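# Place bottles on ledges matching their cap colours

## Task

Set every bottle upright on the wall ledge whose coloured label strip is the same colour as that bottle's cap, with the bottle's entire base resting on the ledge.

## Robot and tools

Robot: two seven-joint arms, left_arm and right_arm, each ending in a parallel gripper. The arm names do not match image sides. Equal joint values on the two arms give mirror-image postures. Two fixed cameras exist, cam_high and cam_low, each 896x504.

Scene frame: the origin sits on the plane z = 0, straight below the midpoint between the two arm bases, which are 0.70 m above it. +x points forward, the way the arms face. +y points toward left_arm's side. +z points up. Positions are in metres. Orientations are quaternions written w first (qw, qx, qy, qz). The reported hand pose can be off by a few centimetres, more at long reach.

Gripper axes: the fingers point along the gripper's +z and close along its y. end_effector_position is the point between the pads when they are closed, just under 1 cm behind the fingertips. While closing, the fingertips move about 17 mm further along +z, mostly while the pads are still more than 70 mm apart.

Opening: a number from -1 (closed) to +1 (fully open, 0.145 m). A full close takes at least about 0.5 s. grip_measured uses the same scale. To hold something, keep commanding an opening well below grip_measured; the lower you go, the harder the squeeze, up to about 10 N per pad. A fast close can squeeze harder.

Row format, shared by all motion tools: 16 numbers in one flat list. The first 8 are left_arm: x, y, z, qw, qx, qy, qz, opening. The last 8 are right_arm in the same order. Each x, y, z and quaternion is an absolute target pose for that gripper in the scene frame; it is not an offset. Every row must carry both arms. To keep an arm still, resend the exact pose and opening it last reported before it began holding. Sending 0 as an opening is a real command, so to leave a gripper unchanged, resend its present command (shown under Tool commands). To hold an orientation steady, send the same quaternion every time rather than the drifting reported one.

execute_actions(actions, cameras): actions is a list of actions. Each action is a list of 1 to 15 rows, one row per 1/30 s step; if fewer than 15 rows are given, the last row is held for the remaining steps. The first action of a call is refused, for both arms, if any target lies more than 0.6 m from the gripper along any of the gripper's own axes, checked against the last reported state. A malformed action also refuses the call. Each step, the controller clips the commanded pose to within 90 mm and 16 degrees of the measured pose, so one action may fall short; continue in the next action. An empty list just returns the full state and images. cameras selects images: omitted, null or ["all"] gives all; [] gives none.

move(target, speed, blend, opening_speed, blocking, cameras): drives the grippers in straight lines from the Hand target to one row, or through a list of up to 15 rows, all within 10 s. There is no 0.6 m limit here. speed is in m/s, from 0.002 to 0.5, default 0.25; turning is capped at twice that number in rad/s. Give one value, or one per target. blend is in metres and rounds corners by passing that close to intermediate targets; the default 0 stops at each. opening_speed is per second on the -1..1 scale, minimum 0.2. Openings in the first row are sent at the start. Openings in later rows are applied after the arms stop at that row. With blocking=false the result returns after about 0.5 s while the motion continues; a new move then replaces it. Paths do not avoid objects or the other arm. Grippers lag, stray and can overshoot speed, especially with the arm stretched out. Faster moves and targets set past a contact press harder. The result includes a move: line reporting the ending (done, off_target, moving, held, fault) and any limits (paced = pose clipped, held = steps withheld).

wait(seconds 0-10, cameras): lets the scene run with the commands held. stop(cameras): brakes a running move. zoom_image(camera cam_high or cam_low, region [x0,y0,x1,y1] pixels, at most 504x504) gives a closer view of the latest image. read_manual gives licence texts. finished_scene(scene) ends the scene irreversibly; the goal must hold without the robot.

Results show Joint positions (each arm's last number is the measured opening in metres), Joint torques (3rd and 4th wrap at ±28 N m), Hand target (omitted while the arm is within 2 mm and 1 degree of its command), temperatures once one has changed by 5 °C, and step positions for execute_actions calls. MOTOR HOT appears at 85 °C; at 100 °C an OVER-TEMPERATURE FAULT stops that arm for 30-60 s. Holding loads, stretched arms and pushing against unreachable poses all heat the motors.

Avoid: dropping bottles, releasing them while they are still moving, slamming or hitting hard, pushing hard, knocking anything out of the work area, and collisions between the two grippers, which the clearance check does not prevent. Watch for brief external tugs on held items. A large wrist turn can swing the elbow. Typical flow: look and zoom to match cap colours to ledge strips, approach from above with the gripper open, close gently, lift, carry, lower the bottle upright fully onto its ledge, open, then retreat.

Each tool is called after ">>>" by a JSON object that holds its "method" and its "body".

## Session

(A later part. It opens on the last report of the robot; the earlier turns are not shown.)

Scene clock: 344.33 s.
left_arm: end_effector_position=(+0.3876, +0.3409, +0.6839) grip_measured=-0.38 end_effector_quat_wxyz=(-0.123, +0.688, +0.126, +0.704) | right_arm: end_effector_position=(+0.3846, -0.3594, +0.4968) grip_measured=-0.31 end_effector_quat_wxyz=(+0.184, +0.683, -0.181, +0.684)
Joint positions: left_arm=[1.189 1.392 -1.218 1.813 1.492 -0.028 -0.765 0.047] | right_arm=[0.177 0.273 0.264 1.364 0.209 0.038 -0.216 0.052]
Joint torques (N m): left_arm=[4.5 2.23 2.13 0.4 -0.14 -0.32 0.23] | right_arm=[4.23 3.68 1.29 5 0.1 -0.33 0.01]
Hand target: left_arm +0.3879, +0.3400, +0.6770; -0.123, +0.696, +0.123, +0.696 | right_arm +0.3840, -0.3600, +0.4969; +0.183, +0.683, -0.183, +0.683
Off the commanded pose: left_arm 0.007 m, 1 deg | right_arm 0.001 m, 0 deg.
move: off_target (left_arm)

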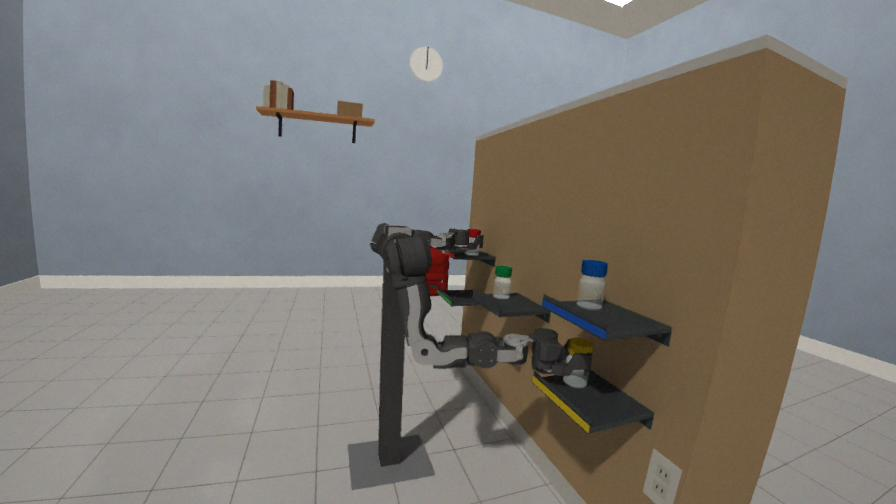

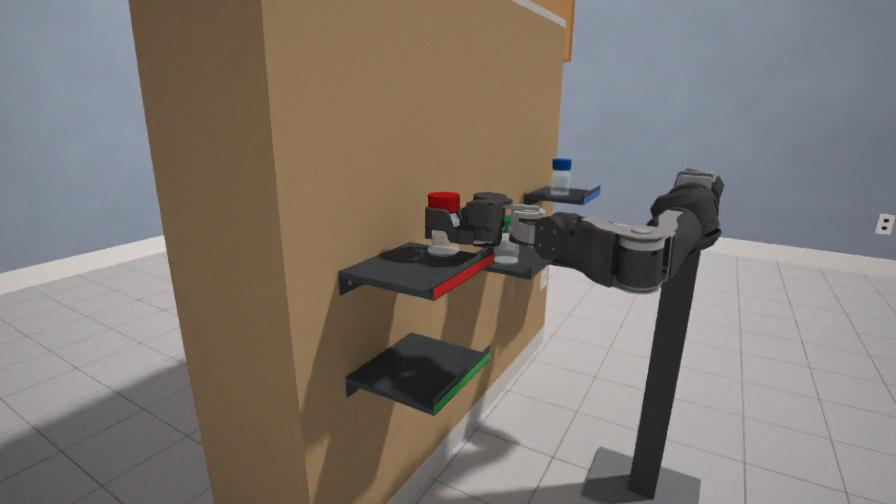

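>>> {"method": "move", "body": {"target": [[0.388,0.340,0.683,-0.123,0.696,0.123,0.696,0.05,0.384,-0.36,0.497,0.183,0.683,-0.183,0.683,-0.75],[0.285,0.303,0.70,-0.123,0.696,0.123,0.696,0.05,0.384,-0.358,0.527,0.183,0.683,-0.183,0.683,-0.75],[0.265,0.29,0.70,-0.123,0.696,0.123,0.696,0.05,0.384,-0.354,0.527,0.430,0.561,-0.430,0.561,-0.75]], "speed": [0.08,0.08,0.15], "opening_speed": 0.6}}

>>> {"method": "zoom_image", "body": {"camera": "cam_low", "region": [340, 150, 600, 330]}}

>>> {"method": "zoom_image", "body": {"camera": "cam_high", "region": [500, 280, 670, 440]}}

Scene clock: 402.10 s.
left_arm: end_effector_position=(+0.2661, +0.2918, +0.7016) grip_measured=+0.05 end_effector_quat_wxyz=(-0.064, +0.703, +0.061, +0.706) | right_arm: end_effector_position=(+0.3840, -0.3538, +0.5243) grip_measured=-0.31 end_effector_quat_wxyz=(+0.427, +0.566, -0.431, +0.558)
Joint positions: left_arm=[1.6 1.995 -1.562 2.43 1.584 0.031 -0.612 0.079] | right_arm=[0.632 -0.011 0.261 0.991 -0.152 0.043 -1.094 0.052]
Joint torques (N m): left_arm=[1.73 0.41 1.48 0.51 -0.11 -0.45 0.21] | right_arm=[7.45 1.73 -1.92 3.85 -0.68 -0.41 -0.14]
Hand target: left_arm +0.2659, +0.2909, +0.6999; -0.062, +0.706, +0.060, +0.703 | right_arm +0.3840, -0.3540, +0.5270; +0.430, +0.561, -0.430, +0.561
Off the commanded pose: left_arm 0.003 m, 10 deg | right_arm 0.003 m, 1 deg.
joint sent to its limit (left arm) — joint 3 (upper arm roll), lower limit; joint 4 (elbow), upper limit, where the elbow is as bent as it goes; joint 5 (forearm roll), upper limit. The joint targets are off in orientation, not in position.
move: off_target (left_arm)

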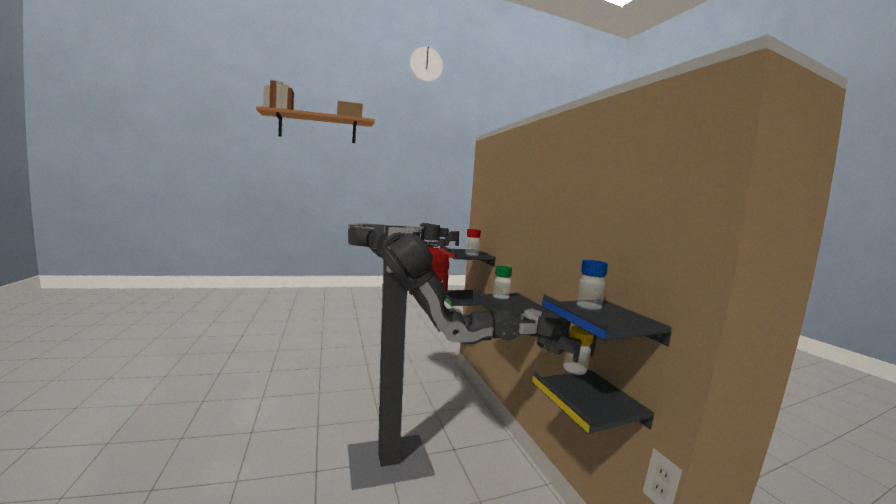

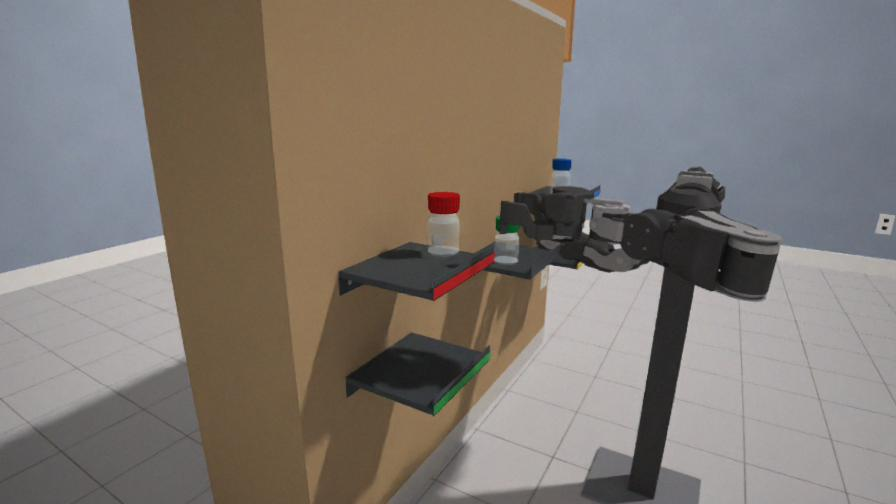

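Scaled by 1.938 from the camera's 896x504 image, which has a finer 1280x720 frame.

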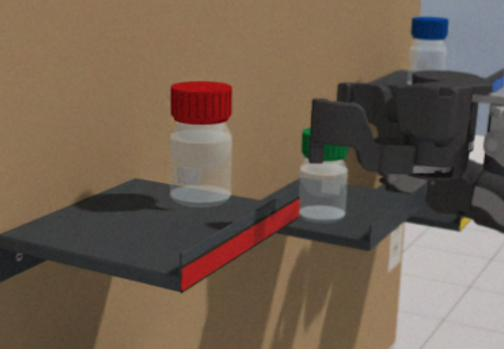

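Scaled by 2.965 from the camera's 896x504 image, which has a finer 1280x720 frame.

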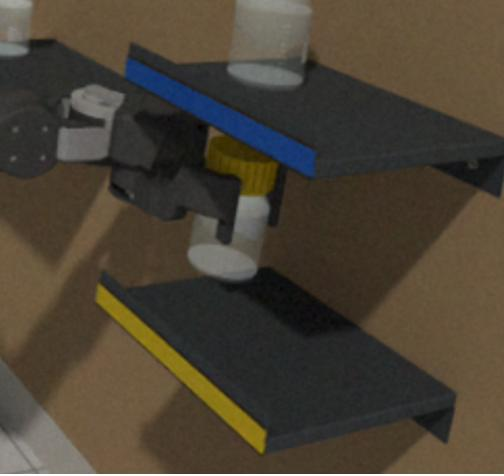

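>>> {"method": "move", "body": {"target": [[0.265,0.2,0.66,0,0.7071,0,0.7071,0.05,0.384,-0.354,0.495,0.445,0.541,-0.415,0.580,-0.75],[0.278,0.05,0.605,0,0.7071,0,0.7071,0.05,0.384,-0.354,0.472,0.445,0.541,-0.415,0.580,-0.75]], "speed": [0.1,0.06]}}

>>> {"method": "zoom_image", "body": {"camera": "cam_high", "region": [500, 280, 670, 440]}}

>>> {"method": "zoom_image", "body": {"camera": "cam_low", "region": [440, 150, 640, 300]}}

Scene clock: 432.63 s.
left_arm: end_effector_position=(+0.2775, +0.0490, +0.6062) grip_measured=+0.05 end_effector_quat_wxyz=(+0.004, +0.706, -0.001, +0.708) | right_arm: end_effector_position=(+0.3867, -0.3561, +0.4923) grip_measured=-0.54 end_effector_quat_wxyz=(+0.456, +0.518, -0.406, +0.599)
Joint positions: left_arm=[0.647 0.486 -1.344 2.297 0.777 0.298 -1.578 0.079] | right_arm=[0.753 -0.076 0.662 0.612 -0.623 -0.393 -1.046 0.035]
Joint torques (N m): left_arm=[4.39 -0.09 1.89 2.91 -0.44 0.02 0.03] | right_arm=[4.05 -0.83 0.27 0.65 0.96 0.15 0.5]
Motor temperatures (°C): left_arm=[22 22 24 21 22 24 21] | right_arm=[25 22 21 22 21 20 21]
Hand target: left_arm +0.2780, +0.0500, +0.6050; +0.000, +0.707, +0.000, +0.707 | right_arm +0.3833, -0.3534, +0.4723; +0.445, +0.541, -0.415, +0.580
Off the commanded pose: left_arm 0.002 m, 0 deg | right_arm 0.021 m, 4 deg.
joint sent to its limit (left arm) — joint 7 (wrist yaw), lower limit. The joint targets still meet the commanded pose.
move: off_target (right_arm); limits=paced

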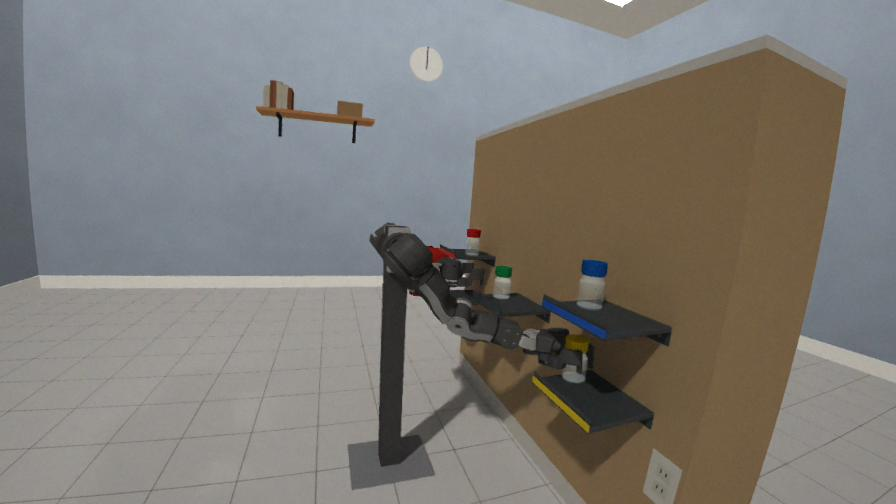

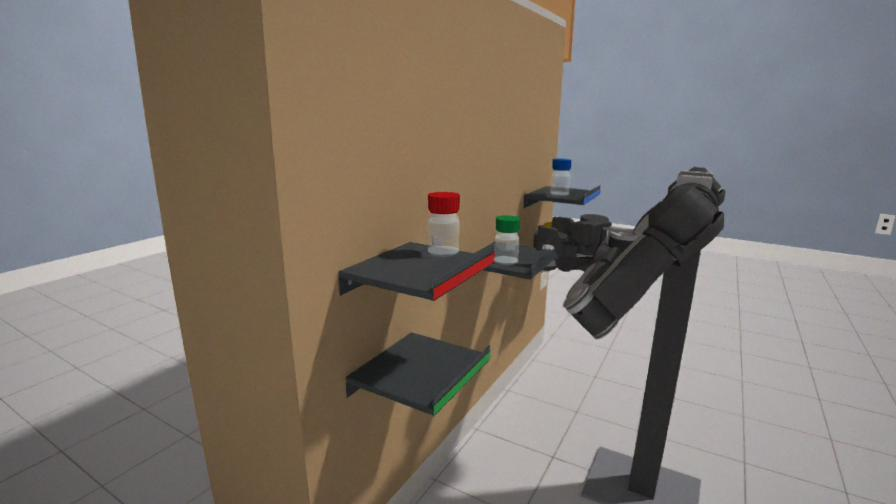

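Scaled by 2.965 from the camera's 896x504 image, which has a finer 1280x720 frame.

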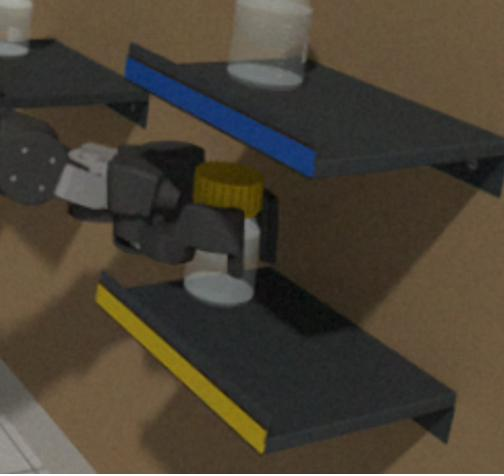

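Scaled by 2.520 from the camera's 896x504 image, which has a finer 1280x720 frame.

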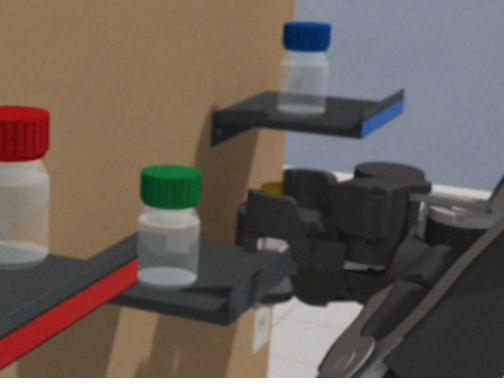

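>>> {"method": "zoom_image", "body": {"camera": "cam_high", "region": [535, 320, 615, 400]}}

>>> {"method": "zoom_image", "body": {"camera": "cam_low", "region": [520, 200, 610, 290]}}

Scaled by 6.300 from the camera's 896x504 image, which has a finer 1280x720 frame.

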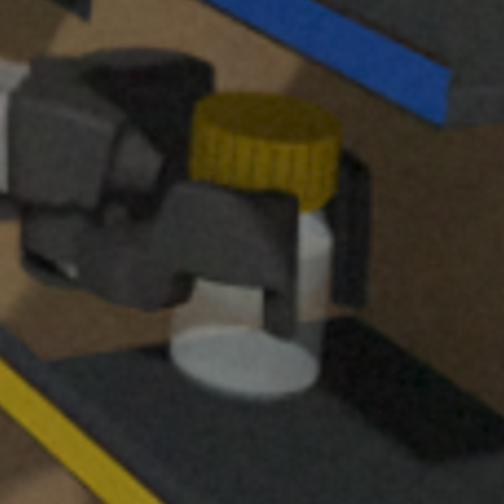

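Scaled by 5.600 from the camera's 896x504 image, which has a finer 1280x720 frame.

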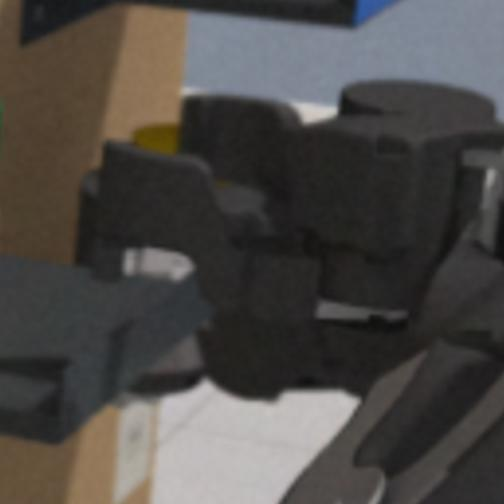

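>>> {"method": "move", "body": {"target": [[0.278,0.05,0.605,0,0.7071,0,0.7071,0.05,0.386,-0.357,0.512,0.440,0.55,-0.42,0.57,-0.75]], "speed": 0.03}}

>>> {"method": "zoom_image", "body": {"camera": "cam_high", "region": [535, 320, 615, 400]}}

Scene clock: 496.27 s.
left_arm: end_effector_position=(+0.2775, +0.0490, +0.6062) grip_measured=+0.05 end_effector_quat_wxyz=(+0.004, +0.706, -0.001, +0.708) | right_arm: end_effector_position=(+0.3846, -0.3581, +0.5101) grip_measured=-0.54 end_effector_quat_wxyz=(+0.441, +0.551, -0.425, +0.567)
Joint positions: left_arm=[0.647 0.486 -1.344 2.297 0.777 0.298 -1.578 0.079] | right_arm=[0.752 -0.176 0.748 0.86 -0.629 -0.173 -0.913 0.035]
Joint torques (N m): left_arm=[4.42 -0.09 1.91 2.91 -0.44 0.02 0.03] | right_arm=[7.05 0.3 -3.74 4.19 -0.52 -0.27 0.17]
Hand target: left_arm +0.2780, +0.0500, +0.6050; +0.000, +0.707, +0.000, +0.707 | right_arm +0.3860, -0.3570, +0.5119; +0.441, +0.551, -0.421, +0.571
Off the commanded pose: left_arm 0.002 m, 0 deg | right_arm 0.003 m, 1 deg.
joint sent to its limit (left arm) — joint 7 (wrist yaw), lower limit. The joint targets still meet the commanded pose.
move: done

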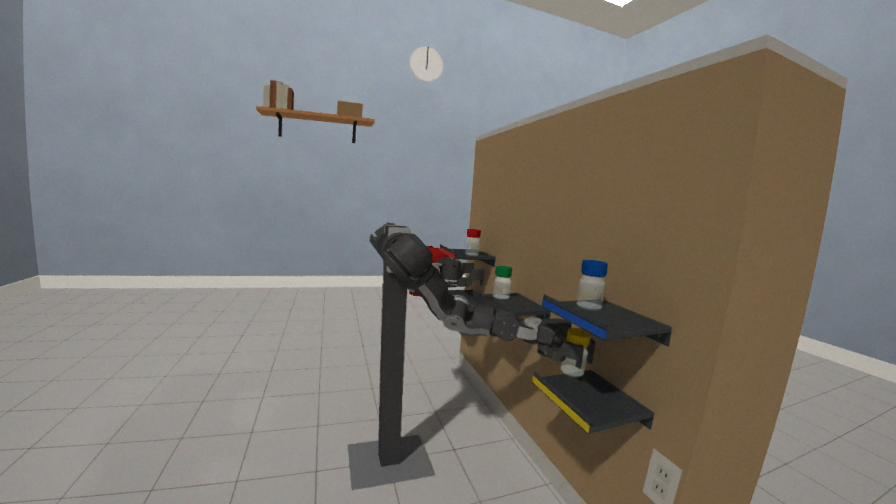

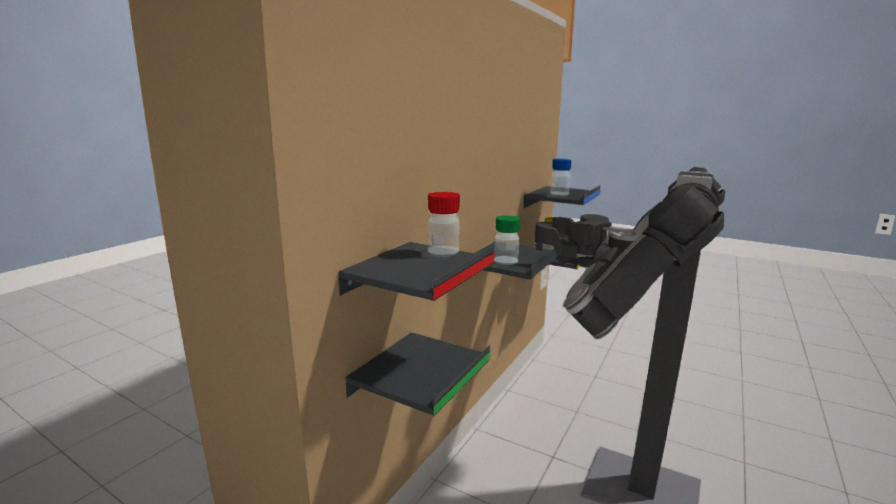

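Scaled by 6.300 from the camera's 896x504 image, which has a finer 1280x720 frame.

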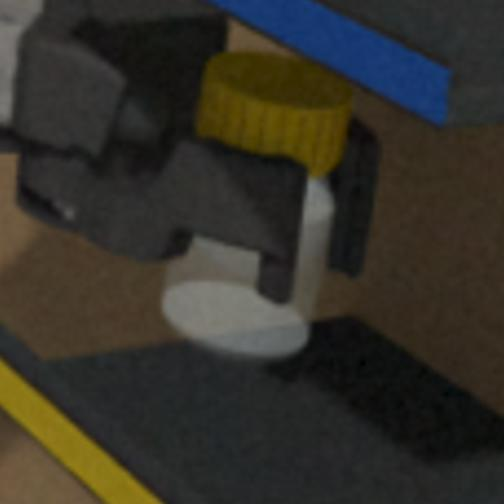

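>>> {"method": "move", "body": {"target": [[0.278,0.05,0.605,0,0.7071,0,0.7071,0.05,0.382,-0.386,0.514,0.460,0.520,-0.400,0.599,-0.75],[0.278,0.05,0.605,0,0.7071,0,0.7071,0.05,0.382,-0.386,0.496,0.460,0.520,-0.400,0.599,-0.75]], "speed": [0.05,0.02]}}

>>> {"method": "zoom_image", "body": {"camera": "cam_high", "region": [535, 320, 615, 400]}}

Scene clock: 513.07 s.
left_arm: end_effector_position=(+0.2775, +0.0490, +0.6063) grip_measured=+0.05 end_effector_quat_wxyz=(+0.004, +0.706, -0.001, +0.708) | right_arm: end_effector_position=(+0.3817, -0.3864, +0.4955) grip_measured=-0.54 end_effector_quat_wxyz=(+0.460, +0.521, -0.400, +0.598)
Joint positions: left_arm=[0.647 0.486 -1.344 2.297 0.777 0.298 -1.578 0.079] | right_arm=[0.752 -0.025 0.733 0.64 -0.63 -0.377 -0.941 0.035]
Joint torques (N m): left_arm=[4.42 -0.09 1.91 2.91 -0.44 0.02 0.03] | right_arm=[7.64 1.54 -2.3 3.04 -0.41 -0.4 -0.12]
Off the commanded pose: left_arm 0.002 m, 0 deg | right_arm 0.001 m, 0 deg.
joint sent to its limit (left arm) — joint 7 (wrist yaw), lower limit. The joint targets still meet the commanded pose.
move: done

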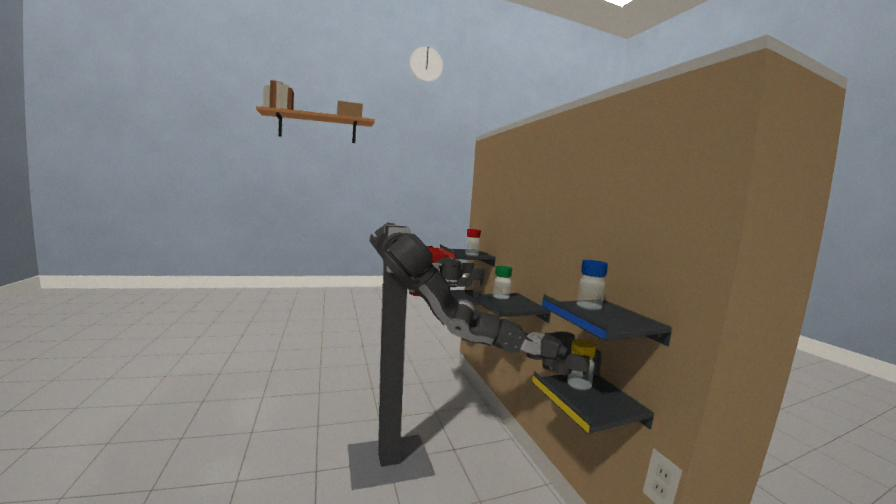

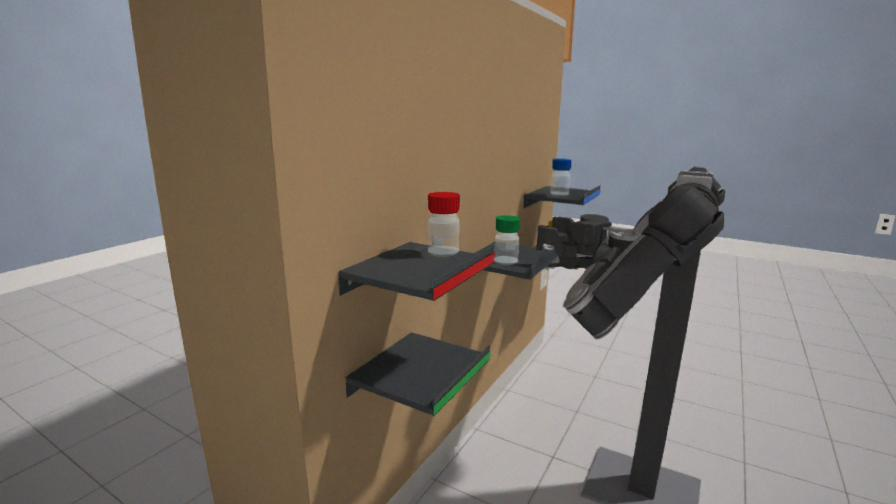

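Scaled by 6.300 from the camera's 896x504 image, which has a finer 1280x720 frame.

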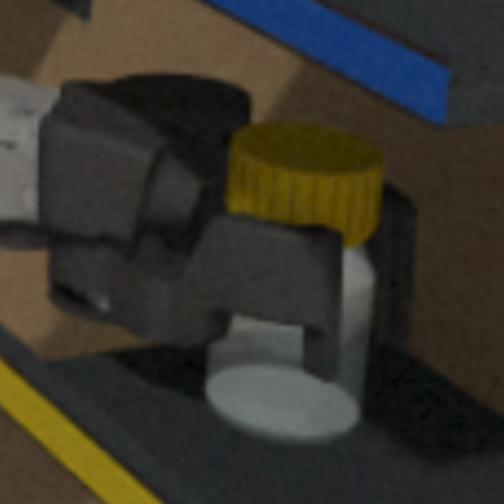

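>>> {"method": "move", "body": {"target": [[0.278,0.05,0.605,0,0.7071,0,0.7071,0.05,0.382,-0.386,0.487,0.452,0.530,-0.408,0.590,-0.75]], "speed": 0.02}}

>>> {"method": "zoom_image", "body": {"camera": "cam_high", "region": [535, 320, 615, 400]}}

Scene clock: 521.27 s.
left_arm: end_effector_position=(+0.2775, +0.0490, +0.6063) grip_measured=+0.05 end_effector_quat_wxyz=(+0.004, +0.706, -0.001, +0.708) | right_arm: end_effector_position=(+0.3823, -0.3872, +0.4943) grip_measured=-0.54 end_effector_quat_wxyz=(+0.457, +0.521, -0.405, +0.596)
Joint positions: left_arm=[0.647 0.486 -1.344 2.297 0.777 0.298 -1.578 0.079] | right_arm=[0.764 -0.024 0.755 0.624 -0.641 -0.386 -0.94 0.035]
Joint torques (N m): left_arm=[4.42 -0.07 1.89 2.92 -0.44 0.02 0.03] | right_arm=[6.55 0.57 -0.54 2.19 0.05 -0.15 0.25]
Hand target: left_arm +0.2780, +0.0500, +0.6051; +0.000, +0.707, +0.000, +0.707 | right_arm +0.3820, -0.3858, +0.4870; +0.452, +0.530, -0.408, +0.590
Off the commanded pose: left_arm 0.002 m, 0 deg | right_arm 0.007 m, 1 deg.
joint sent to its limit (left arm) — joint 7 (wrist yaw), lower limit. The joint targets still meet the commanded pose.
move: off_target (right_arm)

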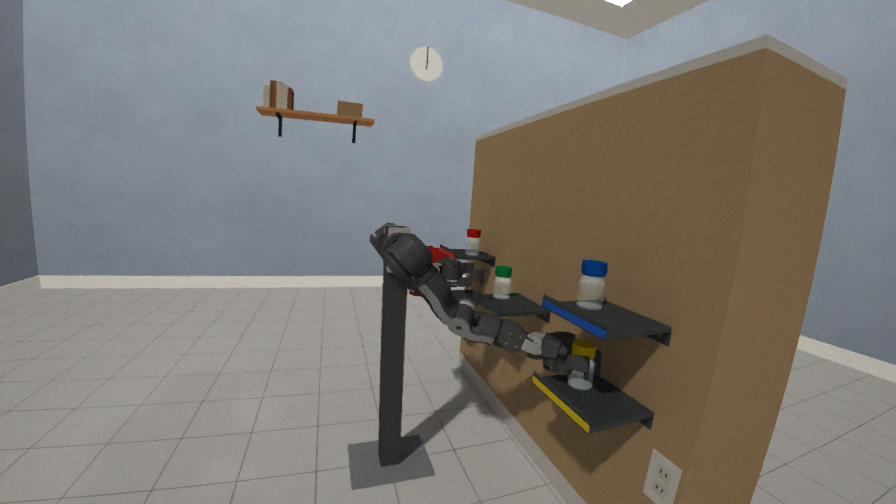

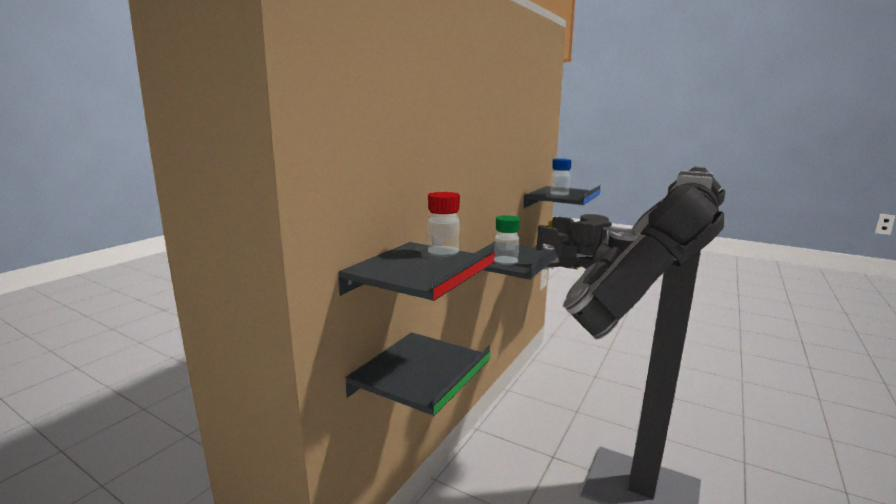

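Scaled by 6.300 from the camera's 896x504 image, which has a finer 1280x720 frame.

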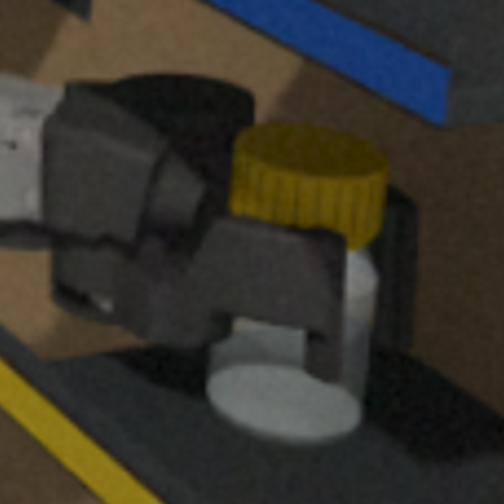

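>>> {"method": "move", "body": {"target": [[0.278,0.05,0.605,0,0.7071,0,0.7071,0.05,0.382,-0.386,0.493,0.452,0.530,-0.408,0.590,0.1],[0.278,0.05,0.605,0,0.7071,0,0.7071,0.05,0.357,-0.292,0.498,0.452,0.530,-0.408,0.590,0.1],[0.278,0.05,0.605,0,0.7071,0,0.7071,0.05,0.30,-0.25,0.48,0.30,0.64,-0.30,0.64,0.1]], "speed": 0.07, "opening_speed": 0.5}}

>>> {"method": "zoom_image", "body": {"camera": "cam_high", "region": [530, 240, 690, 440]}}

>>> {"method": "zoom_image", "body": {"camera": "cam_low", "region": [440, 150, 640, 300]}}

Scene clock: 541.63 s.
left_arm: end_effector_position=(+0.2775, +0.0490, +0.6063) grip_measured=+0.05 end_effector_quat_wxyz=(+0.004, +0.706, -0.001, +0.708) | right_arm: end_effector_position=(+0.2991, -0.2511, +0.4797) grip_measured=+0.10 end_effector_quat_wxyz=(+0.303, +0.639, -0.302, +0.640)
Joint positions: left_arm=[0.647 0.486 -1.344 2.297 0.777 0.298 -1.578 0.079] | right_arm=[-0.094 -0.159 0.014 1.664 -0.159 -0.005 -0.855 0.083]
Joint torques (N m): left_arm=[4.42 -0.09 1.91 2.92 -0.44 0.02 0.03] | right_arm=[3.1 -0.46 -1.47 4.64 -0.31 -0.17 0.16]
Off the commanded pose: left_arm 0.002 m, 0 deg | right_arm 0.001 m, 0 deg.
joint sent to its limit (left arm) — joint 7 (wrist yaw), lower limit. The joint targets still meet the commanded pose.
move: done

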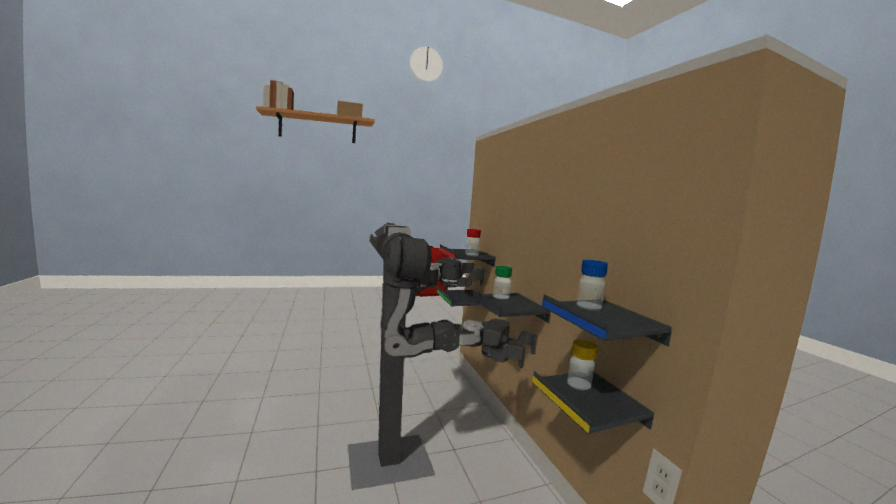

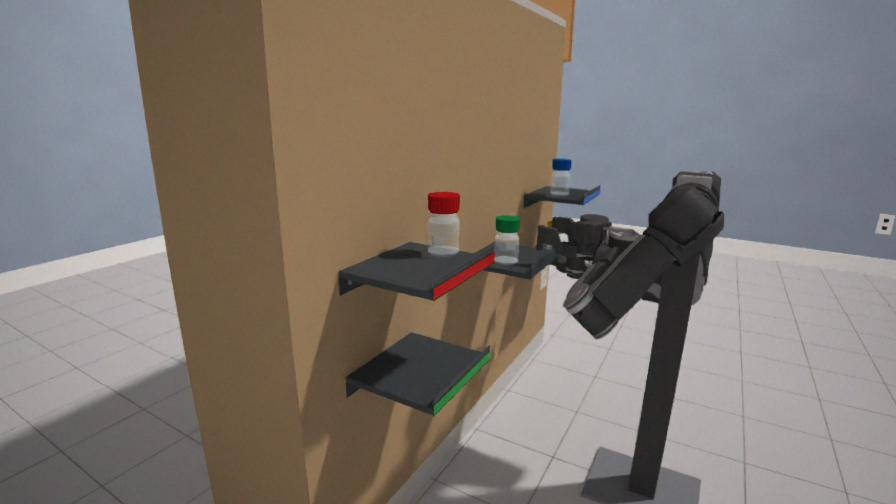

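Scaled by 2.520 from the camera's 896x504 image, which has a finer 1280x720 frame.

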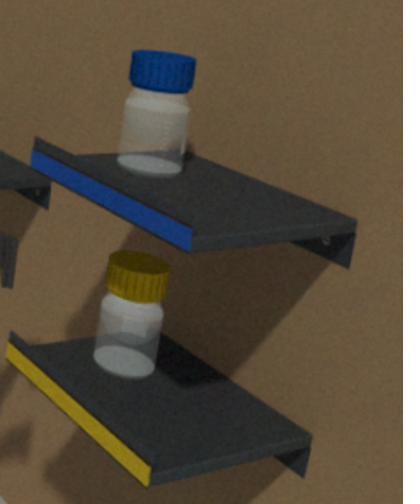

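Scaled by 2.520 from the camera's 896x504 image, which has a finer 1280x720 frame.

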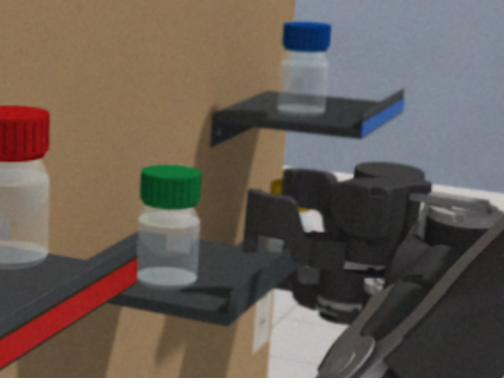

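>>> {"method": "move", "body": {"target": [[0.29,0.046,0.60,0,0.7071,0,0.7071,0.7,0.299,-0.2505,0.48,0.30,0.64,-0.30,0.64,0.1],[0.388,0.046,0.599,0,0.7071,0,0.7071,0.7,0.299,-0.2505,0.48,0.30,0.64,-0.30,0.64,0.1]], "speed": 0.08}}

>>> {"method": "zoom_image", "body": {"camera": "cam_high", "region": [430, 220, 550, 330]}}

>>> {"method": "zoom_image", "body": {"camera": "cam_low", "region": [440, 180, 600, 300]}}

Scene clock: 554.93 s.
left_arm: end_effector_position=(+0.3876, +0.0467, +0.5995) grip_measured=+0.70 end_effector_quat_wxyz=(-0.002, +0.706, +0.000, +0.708) | right_arm: end_effector_position=(+0.2986, -0.2511, +0.4800) grip_measured=+0.10 end_effector_quat_wxyz=(+0.302, +0.639, -0.302, +0.640)
Joint positions: left_arm=[0.866 0.439 -1.224 1.823 0.956 0.149 -1.228 0.125] | right_arm=[-0.097 -0.159 0.014 1.668 -0.158 -0.005 -0.853 0.083]
Joint torques (N m): left_arm=[8.08 -0.41 2.69 2.71 -0.31 -0.35 0.22] | right_arm=[2.62 -0.28 -1.21 4.7 -0.29 -0.19 0.16]
Off the commanded pose: left_arm 0.001 m, 0 deg | right_arm 0.001 m, 0 deg.
move: done

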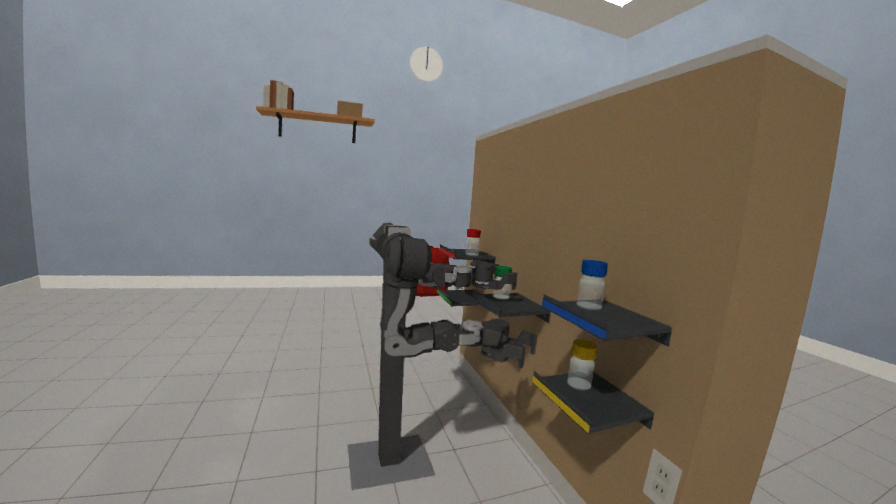

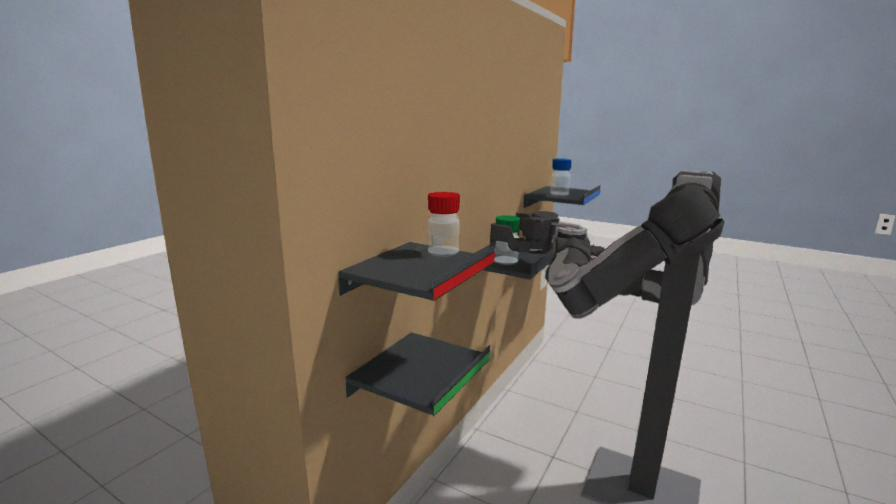

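Scaled by 4.200 from the camera's 896x504 image, which has a finer 1280x720 frame.

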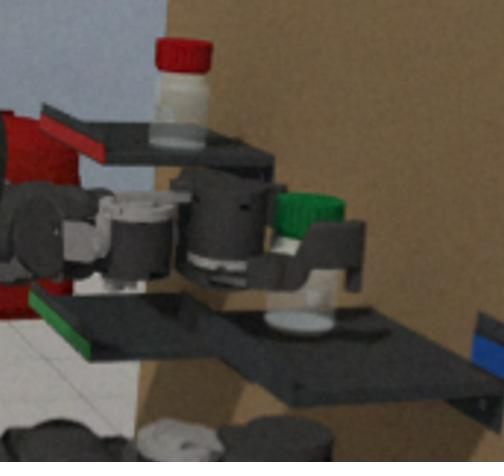

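Scaled by 3.150 from the camera's 896x504 image, which has a finer 1280x720 frame.

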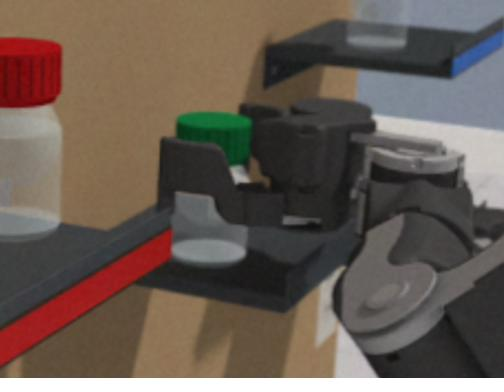

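>>> {"method": "move", "body": {"target": [[0.388,0.046,0.599,0,0.7071,0,0.7071,-0.75,0.299,-0.2505,0.48,0.30,0.64,-0.30,0.64,0.1],[0.388,0.046,0.64,0,0.7071,0,0.7071,-0.75,0.299,-0.2505,0.48,0.30,0.64,-0.30,0.64,0.1],[0.275,0.05,0.645,0,0.7071,0,0.7071,-0.75,0.299,-0.2505,0.48,0.30,0.64,-0.30,0.64,0.1],[0.262,0.18,0.58,-0.06,0.7045,0.06,0.7045,-0.75,0.299,-0.2505,0.48,0.30,0.64,-0.30,0.64,0.1],[0.265,0.295,0.535,-0.123,0.696,0.123,0.696,-0.75,0.299,-0.2505,0.48,0.30,0.64,-0.30,0.64,0.1]], "speed": [0.1,0.07,0.12,0.12,0.12], "blend": [0,0.01,0.02,0.03,0], "opening_speed": 0.8}}

>>> {"method": "zoom_image", "body": {"camera": "cam_low", "region": [340, 200, 600, 400]}}

Scene clock: 576.57 s.
left_arm: end_effector_position=(+0.2649, +0.2960, +0.5348) grip_measured=-0.57 end_effector_quat_wxyz=(-0.126, +0.697, +0.125, +0.695) | right_arm: end_effector_position=(+0.2986, -0.2511, +0.4800) grip_measured=+0.10 end_effector_quat_wxyz=(+0.302, +0.639, -0.302, +0.640)
Joint positions: left_arm=[0.189 1.439 -1.126 2.115 0.845 -0.661 -1.251 0.032] | right_arm=[-0.097 -0.159 0.014 1.668 -0.158 -0.005 -0.853 0.083]
Joint torques (N m): left_arm=[2.94 5.55 1.63 2.78 -0.39 -0.42 0.23] | right_arm=[2.65 -0.33 -1.25 4.75 -0.3 -0.17 0.19]
Off the commanded pose: left_arm 0.001 m, 0 deg | right_arm 0.001 m, 0 deg.
move: done

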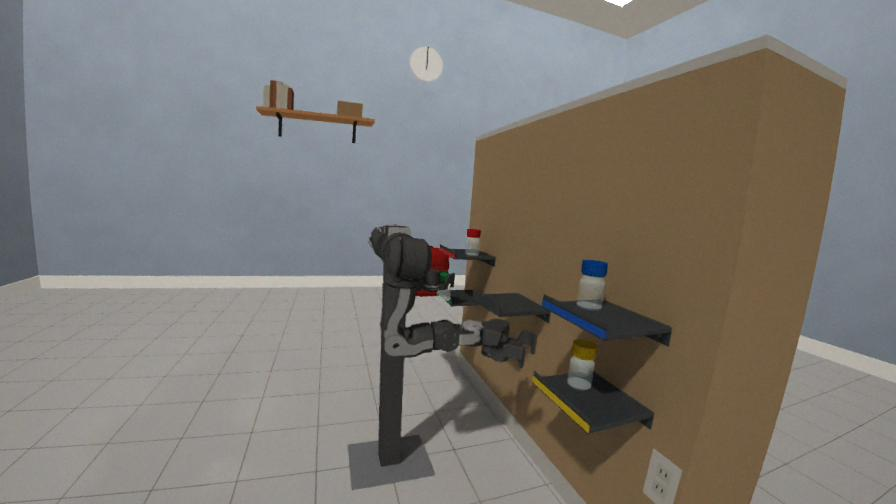

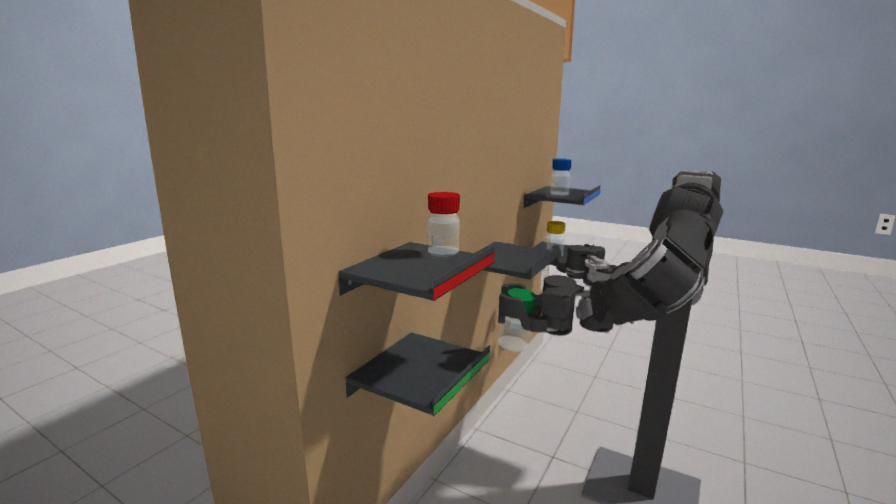

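Scaled by 1.938 from the camera's 896x504 image, which has a finer 1280x720 frame.

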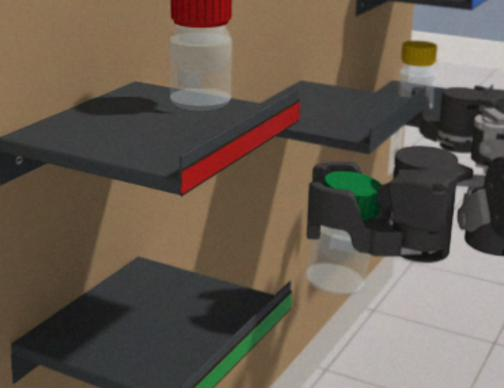

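>>> {"method": "move", "body": {"target": [[0.268,0.305,0.55,-0.123,0.696,0.123,0.696,-0.8,0.299,-0.2505,0.48,0.30,0.64,-0.30,0.64,0.1],[0.408,0.357,0.55,-0.123,0.696,0.123,0.696,-0.8,0.299,-0.2505,0.48,0.30,0.64,-0.30,0.64,0.1]], "speed": 0.07, "blend": [0.005,0]}}

>>> {"method": "zoom_image", "body": {"camera": "cam_low", "region": [340, 250, 540, 410]}}

>>> {"method": "zoom_image", "body": {"camera": "cam_high", "region": [420, 220, 520, 330]}}

Scene clock: 597.70 s.
left_arm: end_effector_position=(+0.4070, +0.3583, +0.5488) grip_measured=-0.57 end_effector_quat_wxyz=(-0.126, +0.698, +0.124, +0.694) | right_arm: end_effector_position=(+0.2986, -0.2511, +0.4800) grip_measured=+0.10 end_effector_quat_wxyz=(+0.302, +0.639, -0.302, +0.640)
Joint positions: left_arm=[0.679 1.137 -1.057 1.435 1.265 -0.349 -0.614 0.032] | right_arm=[-0.097 -0.159 0.014 1.668 -0.158 -0.005 -0.853 0.083]
Joint torques (N m): left_arm=[7.64 4.52 3.28 1.52 -0.21 -0.66 0.23] | right_arm=[2.81 -0.25 -1.31 4.9 -0.29 -0.21 0.17]
Off the commanded pose: left_arm 0.002 m, 0 deg | right_arm 0.001 m, 0 deg.
move: done

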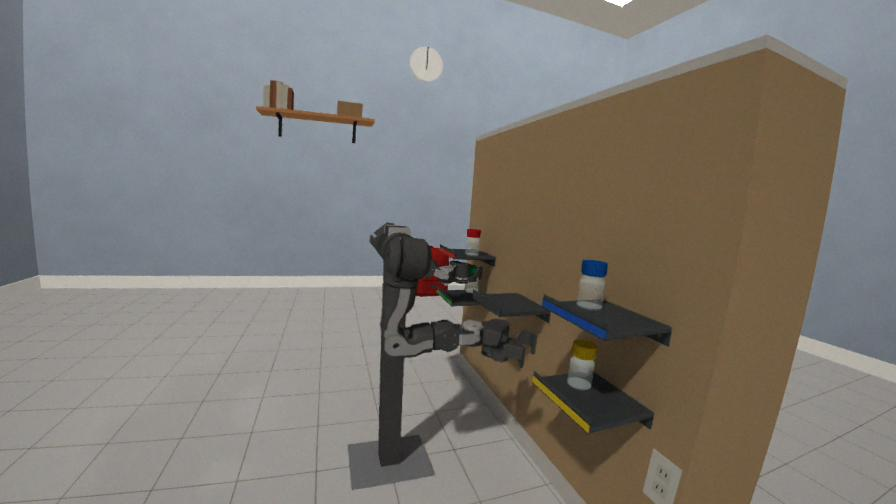

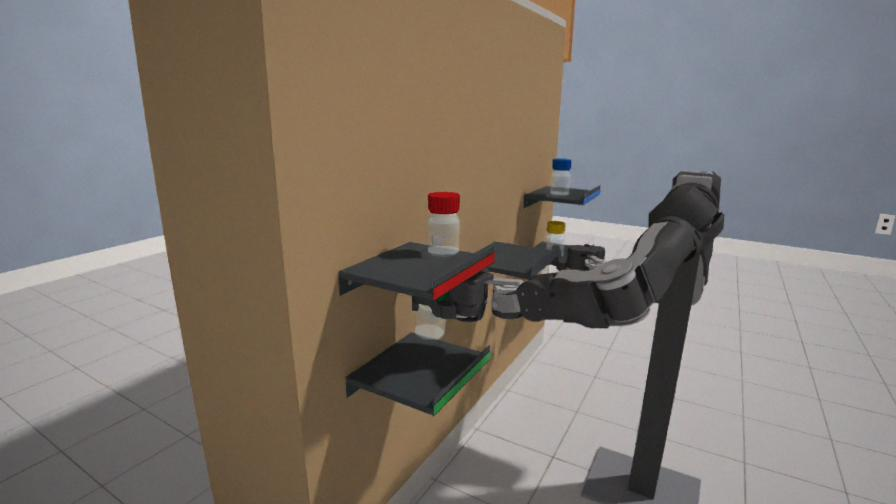

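Scaled by 2.520 from the camera's 896x504 image, which has a finer 1280x720 frame.

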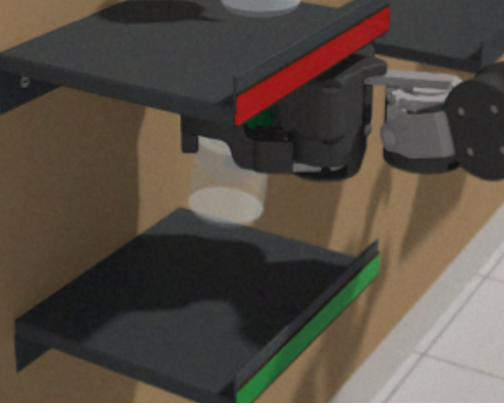

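Scaled by 4.582 from the camera's 896x504 image, which has a finer 1280x720 frame.

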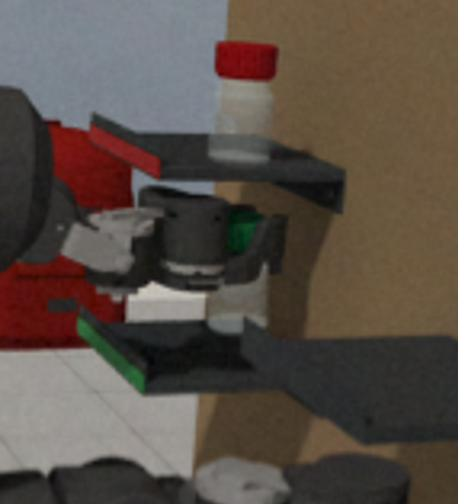

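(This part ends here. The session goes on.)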